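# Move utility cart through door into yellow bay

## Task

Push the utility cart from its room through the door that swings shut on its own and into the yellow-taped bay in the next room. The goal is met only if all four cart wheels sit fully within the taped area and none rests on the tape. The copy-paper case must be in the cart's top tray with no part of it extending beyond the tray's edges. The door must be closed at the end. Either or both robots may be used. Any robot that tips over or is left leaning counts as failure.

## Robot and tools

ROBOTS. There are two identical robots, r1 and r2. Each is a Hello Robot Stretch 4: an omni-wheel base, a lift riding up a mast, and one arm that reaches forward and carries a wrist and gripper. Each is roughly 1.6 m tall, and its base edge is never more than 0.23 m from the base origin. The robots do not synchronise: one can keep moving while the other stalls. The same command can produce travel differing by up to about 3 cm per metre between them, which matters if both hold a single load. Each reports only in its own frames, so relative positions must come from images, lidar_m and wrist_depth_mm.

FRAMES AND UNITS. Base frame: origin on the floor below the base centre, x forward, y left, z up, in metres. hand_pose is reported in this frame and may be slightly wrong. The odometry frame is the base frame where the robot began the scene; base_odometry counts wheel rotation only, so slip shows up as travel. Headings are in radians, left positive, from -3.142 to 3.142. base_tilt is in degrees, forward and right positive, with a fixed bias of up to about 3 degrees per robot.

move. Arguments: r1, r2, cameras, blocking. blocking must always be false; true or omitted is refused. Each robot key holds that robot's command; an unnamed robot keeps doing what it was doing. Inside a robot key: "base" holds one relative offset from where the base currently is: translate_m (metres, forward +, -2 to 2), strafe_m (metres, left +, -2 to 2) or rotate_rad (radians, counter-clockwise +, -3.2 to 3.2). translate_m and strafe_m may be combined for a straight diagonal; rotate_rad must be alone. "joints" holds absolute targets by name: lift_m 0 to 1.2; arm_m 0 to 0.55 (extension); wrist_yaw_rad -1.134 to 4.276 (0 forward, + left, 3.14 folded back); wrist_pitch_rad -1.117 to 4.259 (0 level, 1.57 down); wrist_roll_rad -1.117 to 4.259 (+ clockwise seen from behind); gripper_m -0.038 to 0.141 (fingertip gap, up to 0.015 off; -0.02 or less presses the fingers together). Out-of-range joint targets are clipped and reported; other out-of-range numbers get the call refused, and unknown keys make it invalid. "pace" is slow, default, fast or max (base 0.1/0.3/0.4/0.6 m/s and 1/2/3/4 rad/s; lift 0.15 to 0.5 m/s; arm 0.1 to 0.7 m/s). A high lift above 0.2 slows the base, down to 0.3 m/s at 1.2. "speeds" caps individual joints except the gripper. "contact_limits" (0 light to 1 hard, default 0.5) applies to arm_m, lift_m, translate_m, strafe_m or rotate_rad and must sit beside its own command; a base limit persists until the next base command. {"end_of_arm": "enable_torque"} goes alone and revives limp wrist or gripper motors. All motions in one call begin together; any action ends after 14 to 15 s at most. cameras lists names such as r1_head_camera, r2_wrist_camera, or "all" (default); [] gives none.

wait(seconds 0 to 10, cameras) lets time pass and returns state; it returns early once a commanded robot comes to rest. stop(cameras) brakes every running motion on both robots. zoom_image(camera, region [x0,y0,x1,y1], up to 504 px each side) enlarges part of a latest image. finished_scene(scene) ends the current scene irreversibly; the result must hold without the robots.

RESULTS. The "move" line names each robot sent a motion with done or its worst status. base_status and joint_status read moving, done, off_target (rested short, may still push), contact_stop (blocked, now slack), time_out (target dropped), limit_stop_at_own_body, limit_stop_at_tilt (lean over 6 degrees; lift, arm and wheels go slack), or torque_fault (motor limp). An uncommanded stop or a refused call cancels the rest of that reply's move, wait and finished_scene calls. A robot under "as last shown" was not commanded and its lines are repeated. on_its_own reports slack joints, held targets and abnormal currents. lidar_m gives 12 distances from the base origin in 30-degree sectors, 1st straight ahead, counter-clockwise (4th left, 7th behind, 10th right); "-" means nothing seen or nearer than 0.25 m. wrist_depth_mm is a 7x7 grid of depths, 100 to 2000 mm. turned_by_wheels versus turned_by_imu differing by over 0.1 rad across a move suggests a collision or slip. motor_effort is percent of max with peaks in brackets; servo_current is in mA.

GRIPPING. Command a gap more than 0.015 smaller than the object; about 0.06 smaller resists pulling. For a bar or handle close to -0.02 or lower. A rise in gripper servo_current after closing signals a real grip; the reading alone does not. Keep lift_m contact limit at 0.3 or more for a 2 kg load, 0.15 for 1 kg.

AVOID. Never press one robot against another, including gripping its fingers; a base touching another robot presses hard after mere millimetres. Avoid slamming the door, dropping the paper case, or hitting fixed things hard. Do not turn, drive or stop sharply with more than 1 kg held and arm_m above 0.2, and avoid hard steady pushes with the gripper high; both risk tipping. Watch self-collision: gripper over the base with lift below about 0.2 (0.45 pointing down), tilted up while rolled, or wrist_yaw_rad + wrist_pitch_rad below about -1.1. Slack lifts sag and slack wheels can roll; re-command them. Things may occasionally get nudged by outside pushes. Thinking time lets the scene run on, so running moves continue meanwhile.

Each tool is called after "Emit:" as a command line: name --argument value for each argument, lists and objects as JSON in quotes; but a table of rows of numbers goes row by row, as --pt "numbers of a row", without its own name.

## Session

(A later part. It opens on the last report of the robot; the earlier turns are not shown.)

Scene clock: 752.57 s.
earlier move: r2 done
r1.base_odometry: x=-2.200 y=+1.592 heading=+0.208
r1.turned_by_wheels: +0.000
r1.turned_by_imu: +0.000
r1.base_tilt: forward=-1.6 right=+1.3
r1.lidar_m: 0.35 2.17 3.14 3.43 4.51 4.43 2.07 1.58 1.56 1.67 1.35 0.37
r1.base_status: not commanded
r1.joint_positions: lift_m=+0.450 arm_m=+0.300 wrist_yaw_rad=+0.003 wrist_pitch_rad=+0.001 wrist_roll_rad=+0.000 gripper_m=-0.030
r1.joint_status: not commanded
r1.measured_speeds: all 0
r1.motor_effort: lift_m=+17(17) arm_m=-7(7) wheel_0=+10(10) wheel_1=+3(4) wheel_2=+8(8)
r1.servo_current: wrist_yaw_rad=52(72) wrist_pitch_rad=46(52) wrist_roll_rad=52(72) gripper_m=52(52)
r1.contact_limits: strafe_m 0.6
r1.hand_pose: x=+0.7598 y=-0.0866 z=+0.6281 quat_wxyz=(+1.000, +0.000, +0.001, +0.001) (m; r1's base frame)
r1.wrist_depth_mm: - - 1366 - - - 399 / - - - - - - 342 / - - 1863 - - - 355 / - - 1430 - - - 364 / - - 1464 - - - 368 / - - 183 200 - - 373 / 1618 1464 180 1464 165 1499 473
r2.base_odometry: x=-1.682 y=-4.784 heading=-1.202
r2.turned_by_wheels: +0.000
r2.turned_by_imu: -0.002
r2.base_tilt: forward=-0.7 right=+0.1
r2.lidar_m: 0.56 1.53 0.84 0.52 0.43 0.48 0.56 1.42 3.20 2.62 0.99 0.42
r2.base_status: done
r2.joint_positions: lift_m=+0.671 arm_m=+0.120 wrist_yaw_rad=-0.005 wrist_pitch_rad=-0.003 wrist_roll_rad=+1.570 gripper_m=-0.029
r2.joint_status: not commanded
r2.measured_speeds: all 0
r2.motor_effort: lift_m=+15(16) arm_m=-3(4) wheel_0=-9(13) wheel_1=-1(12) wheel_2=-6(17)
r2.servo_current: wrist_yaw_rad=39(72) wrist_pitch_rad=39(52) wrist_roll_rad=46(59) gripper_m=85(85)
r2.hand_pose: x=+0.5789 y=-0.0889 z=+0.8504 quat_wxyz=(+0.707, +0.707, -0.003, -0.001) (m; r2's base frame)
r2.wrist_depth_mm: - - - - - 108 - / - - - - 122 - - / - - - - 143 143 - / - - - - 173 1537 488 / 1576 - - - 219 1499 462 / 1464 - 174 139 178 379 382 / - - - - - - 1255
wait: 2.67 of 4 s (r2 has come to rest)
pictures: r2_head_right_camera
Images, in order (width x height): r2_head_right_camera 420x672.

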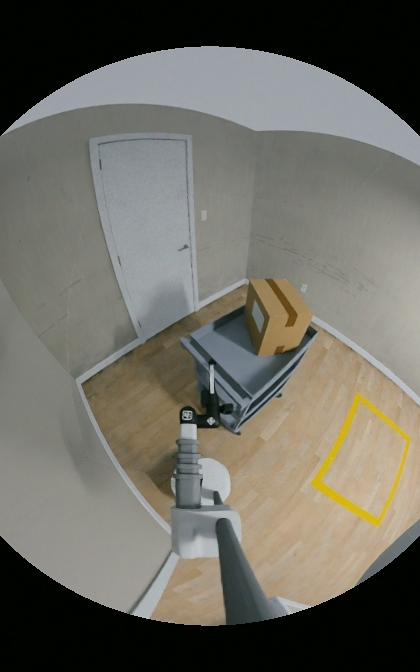

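Emit:
move --blocking false --r2 '{"base":{"rotate_rad":-0.7},"pace":"slow"}' --cameras '[]'

Emit:
wait --seconds 4 --cameras '[]'

Emit:
move --blocking false --r2 '{"base":{"strafe_m":0.5}}' --cameras '[]'

Emit:
wait --seconds 5 --cameras '["r2_head_right_camera"]'

Scene clock: 760.53 s.
move: r2 moving
r1: as last shown
r1.turned_by_imu: -0.001
r1.lidar_m: 0.37 2.13 3.16 3.39 4.50 4.44 2.06 1.60 1.56 1.68 1.36 0.35
r1.servo_current: wrist_yaw_rad=39(72) wrist_pitch_rad=46(46) wrist_roll_rad=65(65) gripper_m=39(46)
r1.contact_limits: strafe_m 0.6
r1.wrist_depth_mm: - - 1397 - - - 397 / - - - - - - 342 / - - 1756 - - - 353 / - - 1430 - - - 364 / - - 1397 - - - 368 / - - 183 200 - - 375 / 1618 1397 180 1499 165 1499 473
r2.base_odometry: x=-1.681 y=-4.784 heading=-1.323
r2.turned_by_wheels: -0.122
r2.turned_by_imu: -0.116
r2.base_tilt: forward=-0.7 right=+0.0
r2.lidar_m: 0.52 1.56 1.05 0.55 0.46 0.45 0.54 1.40 3.21 2.82 2.35 0.44
r2.base_status: rotate_rad moving
r2.joint_positions: lift_m=+0.671 arm_m=+0.120 wrist_yaw_rad=+0.014 wrist_pitch_rad=-0.003 wrist_roll_rad=+1.570 gripper_m=-0.029
r2.joint_status: not commanded
r2.measured_speeds: translate_m=+0.000 strafe_m=-0.003 rotate_rad=-0.480 lift_m=+0.000 arm_m=+0.000 wrist_yaw_rad=+0.053 wrist_pitch_rad=+0.000 wrist_roll_rad=+0.000
r2.motor_effort: lift_m=+15(16) arm_m=+1(4) wheel_0=+18(23) wheel_1=+13(13) wheel_2=+13(13)
r2.servo_current: wrist_yaw_rad=91(91) wrist_pitch_rad=39(52) wrist_roll_rad=33(59) gripper_m=78(91)
r2.hand_pose: x=+0.5804 y=-0.0835 z=+0.8504 quat_wxyz=(+0.707, +0.707, +0.004, +0.006) (m; r2's base frame)
r2.wrist_depth_mm: - - - - 109 108 - / - - - - 121 - - / - - - - 140 - - / - - - - 165 1499 512 / - - - - 204 1618 469 / 1499 - 174 121 180 1464 1205 / - - - - - - 1098
pictures: none
No camera images: "cameras" was empty.

Scene clock: 762.00 s.
earlier move: r2 done
r1.base_odometry: x=-2.200 y=+1.592 heading=+0.208
r1.turned_by_wheels: +0.000
r1.turned_by_imu: +0.000
r1.base_tilt: forward=-1.5 right=+1.3
r1.lidar_m: 0.36 2.13 3.15 3.39 4.53 4.41 2.06 1.59 1.55 1.68 1.35 0.35
r1.base_status: not commanded
r1.joint_positions: lift_m=+0.450 arm_m=+0.300 wrist_yaw_rad=+0.003 wrist_pitch_rad=+0.001 wrist_roll_rad=+0.000 gripper_m=-0.030
r1.joint_status: not commanded
r1.measured_speeds: all 0
r1.motor_effort: lift_m=+16(17) arm_m=-7(7) wheel_0=+9(10) wheel_1=+3(4) wheel_2=+8(8)
r1.servo_current: wrist_yaw_rad=52(72) wrist_pitch_rad=46(46) wrist_roll_rad=65(78) gripper_m=39(52)
r1.contact_limits: strafe_m 0.6
r1.hand_pose: x=+0.7598 y=-0.0866 z=+0.6281 quat_wxyz=(+1.000, +0.000, +0.001, +0.001) (m; r1's base frame)
r1.wrist_depth_mm: - - 1366 - - - 397 / - - 1756 - - - 343 / - - 1430 - - - 353 / - - 1430 - - - 364 / - - 1397 - - - 370 / - - 183 200 - - 370 / 1661 1430 179 1464 164 1499 469
r2.base_odometry: x=-1.682 y=-4.784 heading=-1.901
r2.turned_by_wheels: -0.578
r2.turned_by_imu: -0.561
r2.base_tilt: forward=-0.7 right=+0.0
r2.lidar_m: 0.43 0.52 1.54 1.20 0.61 0.45 0.45 0.51 1.42 3.19 2.90 0.56
r2.base_status: done
r2.joint_positions: lift_m=+0.671 arm_m=+0.120 wrist_yaw_rad=+0.003 wrist_pitch_rad=-0.003 wrist_roll_rad=+1.570 gripper_m=-0.029
r2.joint_status: not commanded
r2.measured_speeds: all 0
r2.motor_effort: lift_m=+16(16) arm_m=-5(6) wheel_0=+2(25) wheel_1=+4(15) wheel_2=+5(17)
r2.servo_current: wrist_yaw_rad=39(104) wrist_pitch_rad=33(52) wrist_roll_rad=52(59) gripper_m=85(91)
r2.hand_pose: x=+0.5797 y=-0.0865 z=+0.8504 quat_wxyz=(+0.707, +0.707, +0.000, +0.002) (m; r2's base frame)
r2.wrist_depth_mm: - - - 236 306 306 309 / - - - 220 286 1661 1229 / - - - 206 268 1808 508 / - - - 195 254 778 - / - - 466 185 238 820 - / - - 186 173 175 - - / - - 492 - - - -
wait: 1.47 of 4 s (r2 has come to rest)
pictures: none
No camera images: "cameras" was empty.

Scene clock: 762.50 s.
move: r2 moving
r1: as last shown
r1.base_tilt: forward=-1.6 right=+1.2
r1.lidar_m: 0.36 2.12 3.17 3.40 4.50 4.43 2.07 1.61 1.56 1.69 1.37 0.38
r1.motor_effort: lift_m=+17(17) arm_m=-7(7) wheel_0=+9(10) wheel_1=+3(4) wheel_2=+8(8)
r1.servo_current: wrist_yaw_rad=72(72) wrist_pitch_rad=39(46) wrist_roll_rad=85(85) gripper_m=52(52)
r1.contact_limits: strafe_m 0.6
r1.wrist_depth_mm: - - 1366 - - - 397 / - - 1921 - - - 345 / - - 1464 - - - 355 / - - 1397 - - - 364 / - - 1397 - - - 370 / - - 183 200 - - 373 / 1618 1430 180 1499 164 1537 473
r2.base_odometry: x=-1.647 y=-4.796 heading=-1.901
r2.turned_by_wheels: +0.000
r2.turned_by_imu: -0.001
r2.base_tilt: forward=-0.7 right=+0.1
r2.lidar_m: 0.43 0.66 1.51 1.15 0.60 0.46 0.45 0.51 1.45 3.23 2.93 0.58
r2.base_status: strafe_m moving
r2.joint_positions: lift_m=+0.671 arm_m=+0.120 wrist_yaw_rad=-0.002 wrist_pitch_rad=-0.003 wrist_roll_rad=+1.570 gripper_m=-0.029
r2.joint_status: not commanded
r2.measured_speeds: translate_m=+0.000 strafe_m=+0.139 rotate_rad=+0.002 lift_m=+0.000 arm_m=+0.000 wrist_yaw_rad=-0.002 wrist_pitch_rad=+0.000 wrist_roll_rad=+0.000
r2.motor_effort: lift_m=+16(16) arm_m=-5(6) wheel_0=-13(15) wheel_1=+8(12) wheel_2=-1(3)
r2.servo_current: wrist_yaw_rad=59(59) wrist_pitch_rad=46(46) wrist_roll_rad=39(59) gripper_m=85(85)
r2.hand_pose: x=+0.5792 y=-0.0881 z=+0.8504 quat_wxyz=(+0.707, +0.707, -0.002, +0.000) (m; r2's base frame)
r2.wrist_depth_mm: - - - 232 303 307 306 / - - - 217 285 1661 1205 / - - - 204 266 1808 539 / - - - 193 251 809 - / - - 473 183 239 809 - / - - 186 173 176 - - / - - 492 - - - -
pictures: none
No camera images: "cameras" was empty.

Scene clock: 765.00 s.
earlier move: r2 done
r1.base_odometry: x=-2.200 y=+1.592 heading=+0.208
r1.turned_by_wheels: +0.000
r1.turned_by_imu: +0.000
r1.base_tilt: forward=-1.6 right=+1.3
r1.lidar_m: 0.36 2.14 3.16 3.40 4.48 4.44 2.05 1.59 1.56 1.67 1.37 0.36
r1.base_status: not commanded
r1.joint_positions: lift_m=+0.450 arm_m=+0.300 wrist_yaw_rad=+0.003 wrist_pitch_rad=+0.001 wrist_roll_rad=+0.000 gripper_m=-0.030
r1.joint_status: not commanded
r1.measured_speeds: all 0
r1.motor_effort: lift_m=+16(17) arm_m=-7(7) wheel_0=+10(10) wheel_1=+3(4) wheel_2=+8(8)
r1.servo_current: wrist_yaw_rad=46(72) wrist_pitch_rad=39(52) wrist_roll_rad=52(85) gripper_m=39(52)
r1.contact_limits: strafe_m 0.6
r1.hand_pose: x=+0.7598 y=-0.0866 z=+0.6281 quat_wxyz=(+1.000, +0.000, +0.001, +0.001) (m; r1's base frame)
r1.wrist_depth_mm: - - - - - - 397 / - - - - - - 342 / - - - - - - 355 / - - 1397 - - - 362 / - - 1430 - - - 368 / - - 183 200 - - 373 / 1576 1430 179 1499 165 1537 477
r2.base_odometry: x=-1.209 y=-4.946 heading=-1.901
r2.turned_by_wheels: +0.000
r2.turned_by_imu: -0.001
r2.base_tilt: forward=-0.6 right=+0.1
r2.lidar_m: 0.55 1.29 1.07 1.00 0.49 0.38 0.37 0.44 0.70 3.70 3.01 0.51
r2.base_status: done
r2.joint_positions: lift_m=+0.671 arm_m=+0.120 wrist_yaw_rad=-0.003 wrist_pitch_rad=-0.003 wrist_roll_rad=+1.570 gripper_m=-0.029
r2.joint_status: not commanded
r2.measured_speeds: all 0
r2.motor_effort: lift_m=+16(16) arm_m=-5(6) wheel_0=-3(19) wheel_1=+1(12) wheel_2=-4(6)
r2.servo_current: wrist_yaw_rad=39(72) wrist_pitch_rad=52(52) wrist_roll_rad=46(59) gripper_m=78(91)
r2.hand_pose: x=+0.5791 y=-0.0883 z=+0.8504 quat_wxyz=(+0.707, +0.707, -0.002, +0.000) (m; r2's base frame)
r2.wrist_depth_mm: - - 496 181 183 - - / - 462 427 138 193 - - / - 480 449 145 203 788 - / - - 530 154 216 - - / - - - 163 227 - - / - - 186 173 176 1661 496 / - - - - - - 1205
wait: 2.50 of 5 s (r2 has come to rest)
pictures: r2_head_right_camera
Images, in order (width x height): r2_head_right_camera 420x672.

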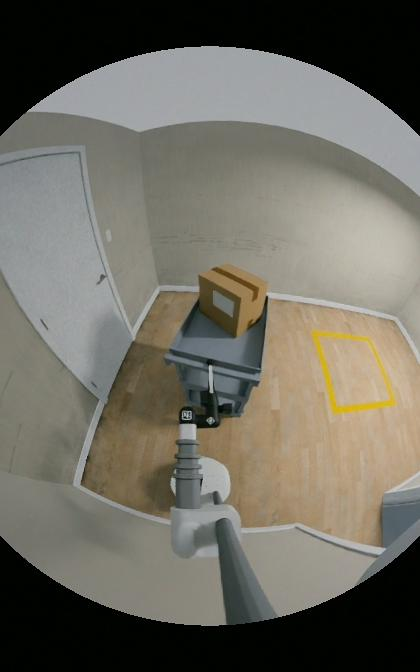

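Emit:
move --blocking false --r2 '{"base":{"strafe_m":0.5,"translate_m":0.12}}' --cameras '[]'

Emit:
wait --seconds 4 --cameras '["r2_head_right_camera"]'

Scene clock: 772.20 s.
move: r2 moving
r1: as last shown
r1.base_tilt: forward=-1.6 right=+1.2
r1.lidar_m: 0.35 2.16 3.16 3.41 4.50 4.42 2.07 1.61 1.54 1.66 1.36 0.37
r1.motor_effort: lift_m=+16(17) arm_m=-7(7) wheel_0=+10(10) wheel_1=+3(3) wheel_2=+8(8)
r1.servo_current: wrist_yaw_rad=46(65) wrist_pitch_rad=33(52) wrist_roll_rad=52(65) gripper_m=39(46)
r1.contact_limits: strafe_m 0.6
r1.wrist_depth_mm: - - - - - - 399 / - - - - - - 343 / - - 1366 - - - 355 / - - 1430 - - - 366 / - - 1499 - - - 368 / - - 183 199 - - 375 / 1618 1430 179 1499 165 1499 477
r2.base_odometry: x=-1.181 y=-4.964 heading=-1.902
r2.turned_by_wheels: -0.001
r2.turned_by_imu: -0.001
r2.base_tilt: forward=-0.7 right=+0.1
r2.lidar_m: 0.55 1.25 1.05 0.98 0.49 0.39 0.36 0.41 0.68 3.73 2.99 0.50
r2.base_status: translate_m moving; strafe_m moving
r2.joint_positions: lift_m=+0.671 arm_m=+0.120 wrist_yaw_rad=-0.004 wrist_pitch_rad=-0.003 wrist_roll_rad=+1.570 gripper_m=-0.029
r2.joint_status: not commanded
r2.measured_speeds: translate_m=+0.032 strafe_m=+0.124 rotate_rad=+0.000 lift_m=+0.000 arm_m=+0.000 wrist_yaw_rad=-0.001 wrist_pitch_rad=+0.000 wrist_roll_rad=+0.000
r2.motor_effort: lift_m=+15(16) arm_m=-5(5) wheel_0=-5(14) wheel_1=+10(10) wheel_2=-12(13)
r2.servo_current: wrist_yaw_rad=59(59) wrist_pitch_rad=39(46) wrist_roll_rad=52(52) gripper_m=78(85)
r2.hand_pose: x=+0.5790 y=-0.0886 z=+0.8504 quat_wxyz=(+0.707, +0.707, -0.003, +0.000) (m; r2's base frame)
r2.wrist_depth_mm: - 504 492 180 181 - - / - 449 415 134 190 - - / - 484 455 143 200 778 - / - - 539 208 213 - - / - - - 162 224 - - / - - 187 173 176 1708 508 / - 143 - - - - 1229
pictures: none
No camera images: "cameras" was empty.

Scene clock: 774.87 s.
earlier move: r2 done
r1.base_odometry: x=-2.200 y=+1.592 heading=+0.208
r1.turned_by_wheels: +0.000
r1.turned_by_imu: +0.000
r1.base_tilt: forward=-1.6 right=+1.3
r1.lidar_m: 0.35 2.15 3.17 3.38 4.51 4.44 2.07 1.60 1.56 1.67 1.37 0.36
r1.base_status: not commanded
r1.joint_positions: lift_m=+0.450 arm_m=+0.300 wrist_yaw_rad=+0.003 wrist_pitch_rad=+0.001 wrist_roll_rad=+0.000 gripper_m=-0.030
r1.joint_status: not commanded
r1.measured_speeds: all 0
r1.motor_effort: lift_m=+17(17) arm_m=-7(7) wheel_0=+9(10) wheel_1=+3(4) wheel_2=+8(8)
r1.servo_current: wrist_yaw_rad=46(78) wrist_pitch_rad=39(52) wrist_roll_rad=59(65) gripper_m=39(52)
r1.contact_limits: strafe_m 0.6
r1.hand_pose: x=+0.7598 y=-0.0866 z=+0.6281 quat_wxyz=(+1.000, +0.000, +0.001, +0.001) (m; r1's base frame)
r1.wrist_depth_mm: - - - - - - 399 / - - - - - - 343 / - - - - - - 355 / - - 1430 - - - 364 / - - 1397 - - - 373 / - - 183 200 - - 370 / 1618 1464 179 1499 165 1537 473
r2.base_odometry: x=-0.775 y=-5.222 heading=-1.902
r2.turned_by_wheels: +0.000
r2.turned_by_imu: -0.001
r2.base_tilt: forward=-0.7 right=+0.1
r2.lidar_m: 0.52 0.69 0.54 0.54 0.54 0.43 0.42 0.47 0.74 4.21 0.90 0.40
r2.base_status: done
r2.joint_positions: lift_m=+0.671 arm_m=+0.120 wrist_yaw_rad=-0.004 wrist_pitch_rad=-0.003 wrist_roll_rad=+1.570 gripper_m=-0.029
r2.joint_status: not commanded
r2.measured_speeds: all 0
r2.motor_effort: lift_m=+16(16) arm_m=-5(5) wheel_0=-3(14) wheel_1=+1(11) wheel_2=-7(13)
r2.servo_current: wrist_yaw_rad=46(59) wrist_pitch_rad=39(46) wrist_roll_rad=52(59) gripper_m=78(85)
r2.hand_pose: x=+0.5790 y=-0.0886 z=+0.8504 quat_wxyz=(+0.707, +0.707, -0.003, +0.000) (m; r2's base frame)
r2.wrist_depth_mm: - - - - - - - / - - - - - - - / - - - - - - 512 / - - - - - 1430 480 / - - - - - 1618 1205 / - - 172 125 170 377 379 / - - - - - - -
wait: 2.67 of 4 s (r2 has come to rest)
pictures: r2_head_right_camera
Images, in order (width x height): r2_head_right_camera 420x672.

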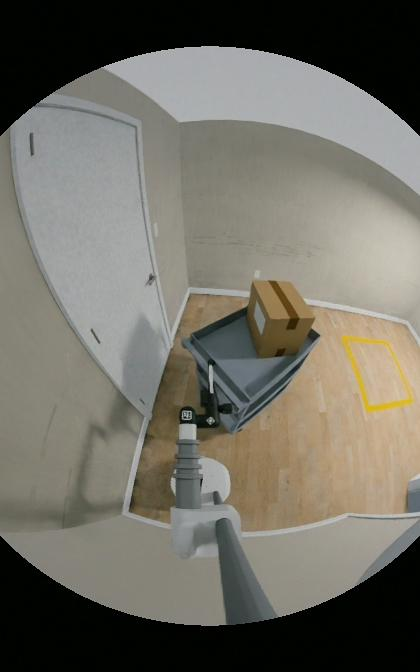

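Emit:
move --blocking false --r2 '{"base":{"strafe_m":0.18,"translate_m":0.22}}' --cameras '[]'

Emit:
wait --seconds 4 --cameras '[]'

Emit:
move --blocking false --r2 '{"base":{"rotate_rad":-0.7},"pace":"slow"}' --cameras '[]'

Emit:
wait --seconds 4 --cameras '["r2_head_right_camera"]'

Scene clock: 810.40 s.
move: r2 moving
r1: as last shown
r1.turned_by_imu: -0.002
r1.lidar_m: 0.35 2.14 3.15 3.39 4.52 4.44 2.08 1.61 1.56 1.67 1.33 0.36
r1.servo_current: wrist_yaw_rad=52(72) wrist_pitch_rad=39(52) wrist_roll_rad=46(52) gripper_m=46(52)
r1.contact_limits: strafe_m 0.6
r1.wrist_depth_mm: - - - - - - 399 / - - - - - - 343 / - - - - - - 353 / - - 1430 - - - 366 / - - 1397 - - - 373 / - - 183 200 - - 375 / 1661 1430 179 1537 165 1499 469
r2.base_odometry: x=-0.763 y=-5.253 heading=-1.903
r2.turned_by_wheels: -0.001
r2.turned_by_imu: +0.004
r2.base_tilt: forward=-0.7 right=+0.1
r2.lidar_m: 0.52 0.65 0.51 0.51 0.56 0.46 0.43 0.49 0.79 4.25 0.77 0.39
r2.base_status: translate_m moving; strafe_m moving
r2.joint_positions: lift_m=+0.671 arm_m=+0.120 wrist_yaw_rad=-0.004 wrist_pitch_rad=-0.003 wrist_roll_rad=+1.570 gripper_m=-0.029
r2.joint_status: not commanded
r2.measured_speeds: translate_m=+0.100 strafe_m=+0.084 rotate_rad=+0.001 lift_m=+0.000 arm_m=+0.000 wrist_yaw_rad=+0.000 wrist_pitch_rad=+0.000 wrist_roll_rad=+0.000
r2.motor_effort: lift_m=+16(16) arm_m=-4(5) wheel_0=-8(10) wheel_1=+9(10) wheel_2=-15(16)
r2.servo_current: wrist_yaw_rad=52(59) wrist_pitch_rad=33(46) wrist_roll_rad=26(52) gripper_m=78(85)
r2.hand_pose: x=+0.5790 y=-0.0887 z=+0.8504 quat_wxyz=(+0.707, +0.707, -0.003, +0.000) (m; r2's base frame)
r2.wrist_depth_mm: - - - - - - - / - - - - - - - / - - - - - - 500 / - - - - - 1499 473 / - - - - - 1661 1229 / - - - - 163 377 377 / - - - - - - -
pictures: none
No camera images: "cameras" was empty.

Scene clock: 812.27 s.
earlier move: r2 done
r1.base_odometry: x=-2.200 y=+1.592 heading=+0.208
r1.turned_by_wheels: +0.000
r1.turned_by_imu: +0.000
r1.base_tilt: forward=-1.6 right=+1.3
r1.lidar_m: 0.36 2.16 3.17 3.42 4.53 4.43 2.06 1.58 1.57 1.69 1.35 0.35
r1.base_status: not commanded
r1.joint_positions: lift_m=+0.450 arm_m=+0.300 wrist_yaw_rad=+0.003 wrist_pitch_rad=+0.001 wrist_roll_rad=+0.000 gripper_m=-0.030
r1.joint_status: not commanded
r1.measured_speeds: all 0
r1.motor_effort: lift_m=+17(17) arm_m=-7(7) wheel_0=+9(10) wheel_1=+3(4) wheel_2=+8(8)
r1.servo_current: wrist_yaw_rad=33(72) wrist_pitch_rad=39(52) wrist_roll_rad=46(72) gripper_m=46(52)
r1.contact_limits: strafe_m 0.6
r1.hand_pose: x=+0.7598 y=-0.0866 z=+0.6281 quat_wxyz=(+1.000, +0.000, +0.001, +0.001) (m; r1's base frame)
r1.wrist_depth_mm: - - - - - - 399 / - - - - - - 345 / - - - - - - 351 / - - 1397 - - - 364 / - - 1430 - - - 370 / - - 183 199 - - 370 / 1618 1464 180 1464 165 1464 469
r2.base_odometry: x=-0.677 y=-5.489 heading=-1.901
r2.turned_by_wheels: +0.001
r2.turned_by_imu: -0.003
r2.base_tilt: forward=-0.7 right=+0.1
r2.lidar_m: 0.55 0.41 0.33 0.31 0.34 0.58 0.62 0.66 1.08 4.40 2.73 0.43
r2.base_status: done
r2.joint_positions: lift_m=+0.671 arm_m=+0.120 wrist_yaw_rad=+0.006 wrist_pitch_rad=-0.003 wrist_roll_rad=+1.570 gripper_m=-0.029
r2.joint_status: not commanded
r2.measured_speeds: all 0
r2.motor_effort: lift_m=+16(16) arm_m=+4(5) wheel_0=+3(18) wheel_1=+4(10) wheel_2=+0(25)
r2.servo_current: wrist_yaw_rad=52(202) wrist_pitch_rad=39(46) wrist_roll_rad=46(52) gripper_m=78(85)
r2.hand_pose: x=+0.5798 y=-0.0856 z=+0.8504 quat_wxyz=(+0.707, +0.707, +0.001, +0.003) (m; r2's base frame)
r2.wrist_depth_mm: - 368 - - 116 113 - / - 492 - - 129 - - / - - - - 148 - - / - - - - 176 1576 512 / - - - - 213 - 462 / - - 180 137 178 - 373 / - - - - - - -
wait: 1.87 of 4 s (r2 has come to rest)
pictures: none
No camera images: "cameras" was empty.

Scene clock: 812.77 s.
move: r2 moving
r1: as last shown
r1.lidar_m: 0.34 2.16 3.17 3.40 4.50 4.42 2.04 1.59 1.57 1.70 1.36 0.32
r1.motor_effort: lift_m=+17(17) arm_m=-7(7) wheel_0=+9(10) wheel_1=+3(3) wheel_2=+8(8)
r1.servo_current: wrist_yaw_rad=65(65) wrist_pitch_rad=46(46) wrist_roll_rad=52(65) gripper_m=46(46)
r1.contact_limits: strafe_m 0.6
r1.wrist_depth_mm: - - - - - - 402 / - - - - - - 345 / - - - - - - 353 / - - 1397 - - - 364 / - - 1397 - - - 368 / - - 183 199 - - 373 / 1661 1430 180 1499 164 1499 469
r2.base_odometry: x=-0.676 y=-5.489 heading=-2.025
r2.turned_by_wheels: -0.124
r2.turned_by_imu: -0.119
r2.base_tilt: forward=-0.7 right=+0.1
r2.lidar_m: 0.55 0.42 0.33 0.32 0.34 0.52 0.60 0.64 0.93 2.77 3.01 0.44
r2.base_status: rotate_rad moving
r2.joint_positions: lift_m=+0.671 arm_m=+0.120 wrist_yaw_rad=+0.013 wrist_pitch_rad=-0.003 wrist_roll_rad=+1.570 gripper_m=-0.029
r2.joint_status: not commanded
r2.measured_speeds: translate_m=+0.000 strafe_m=+0.002 rotate_rad=-0.488 lift_m=+0.000 arm_m=+0.000 wrist_yaw_rad=+0.000 wrist_pitch_rad=+0.000 wrist_roll_rad=+0.000
r2.motor_effort: lift_m=+16(16) arm_m=+6(6) wheel_0=+20(22) wheel_1=+12(13) wheel_2=+15(16)
r2.servo_current: wrist_yaw_rad=78(91) wrist_pitch_rad=39(46) wrist_roll_rad=46(46) gripper_m=78(85)
r2.hand_pose: x=+0.5803 y=-0.0837 z=+0.8504 quat_wxyz=(+0.707, +0.707, +0.003, +0.006) (m; r2's base frame)
r2.wrist_depth_mm: - 357 - - 126 - - / - 433 436 - 143 - - / - - 549 - 160 - - / - - - - 183 1537 - / - - - 122 211 1618 480 / - - 180 147 177 - - / - - - - 351 351 349
pictures: none
No camera images: "cameras" was empty.

Scene clock: 814.27 s.
earlier move: r2 done
r1.base_odometry: x=-2.200 y=+1.592 heading=+0.208
r1.turned_by_wheels: +0.000
r1.turned_by_imu: +0.000
r1.base_tilt: forward=-1.6 right=+1.3
r1.lidar_m: 0.36 2.14 3.16 3.42 4.50 4.44 2.04 1.60 1.56 1.68 1.35 0.37
r1.base_status: not commanded
r1.joint_positions: lift_m=+0.450 arm_m=+0.300 wrist_yaw_rad=+0.003 wrist_pitch_rad=+0.001 wrist_roll_rad=+0.000 gripper_m=-0.030
r1.joint_status: not commanded
r1.measured_speeds: all 0
r1.motor_effort: lift_m=+17(17) arm_m=-7(7) wheel_0=+9(10) wheel_1=+3(3) wheel_2=+8(8)
r1.servo_current: wrist_yaw_rad=52(65) wrist_pitch_rad=46(46) wrist_roll_rad=46(65) gripper_m=46(52)
r1.contact_limits: strafe_m 0.6
r1.hand_pose: x=+0.7598 y=-0.0866 z=+0.6281 quat_wxyz=(+1.000, +0.000, +0.001, +0.001) (m; r1's base frame)
r1.wrist_depth_mm: - - - - - - 399 / - - - - - - 343 / - - - - - - 353 / - - 1397 - - - 364 / - - 1430 - - - 370 / - - 183 199 - - 373 / 1661 1430 179 1499 164 1537 473
r2.base_odometry: x=-0.677 y=-5.489 heading=-2.600
r2.turned_by_wheels: -0.575
r2.turned_by_imu: -0.559
r2.base_tilt: forward=-0.7 right=+0.1
r2.lidar_m: 0.41 0.56 0.47 0.35 0.31 0.33 0.49 0.60 0.64 0.86 2.60 0.60
r2.base_status: done
r2.joint_positions: lift_m=+0.671 arm_m=+0.120 wrist_yaw_rad=+0.004 wrist_pitch_rad=-0.003 wrist_roll_rad=+1.570 gripper_m=-0.029
r2.joint_status: not commanded
r2.measured_speeds: all 0
r2.motor_effort: lift_m=+15(16) arm_m=-2(6) wheel_0=+2(23) wheel_1=+5(13) wheel_2=+6(16)
r2.servo_current: wrist_yaw_rad=52(91) wrist_pitch_rad=46(46) wrist_roll_rad=46(59) gripper_m=85(85)
r2.hand_pose: x=+0.5797 y=-0.0861 z=+0.8504 quat_wxyz=(+0.707, +0.707, +0.000, +0.003) (m; r2's base frame)
r2.wrist_depth_mm: - - - 287 - 1499 1138 / - - - 303 334 351 351 / - - - 277 291 1808 496 / - - - 204 267 1921 - / - - 597 187 244 798 - / - 469 186 171 176 - - / - - 469 - - - -
wait: 1.50 of 4 s (r2 has come to rest)
pictures: r2_head_right_camera
Images, in order (width x height): r2_head_right_camera 420x672.

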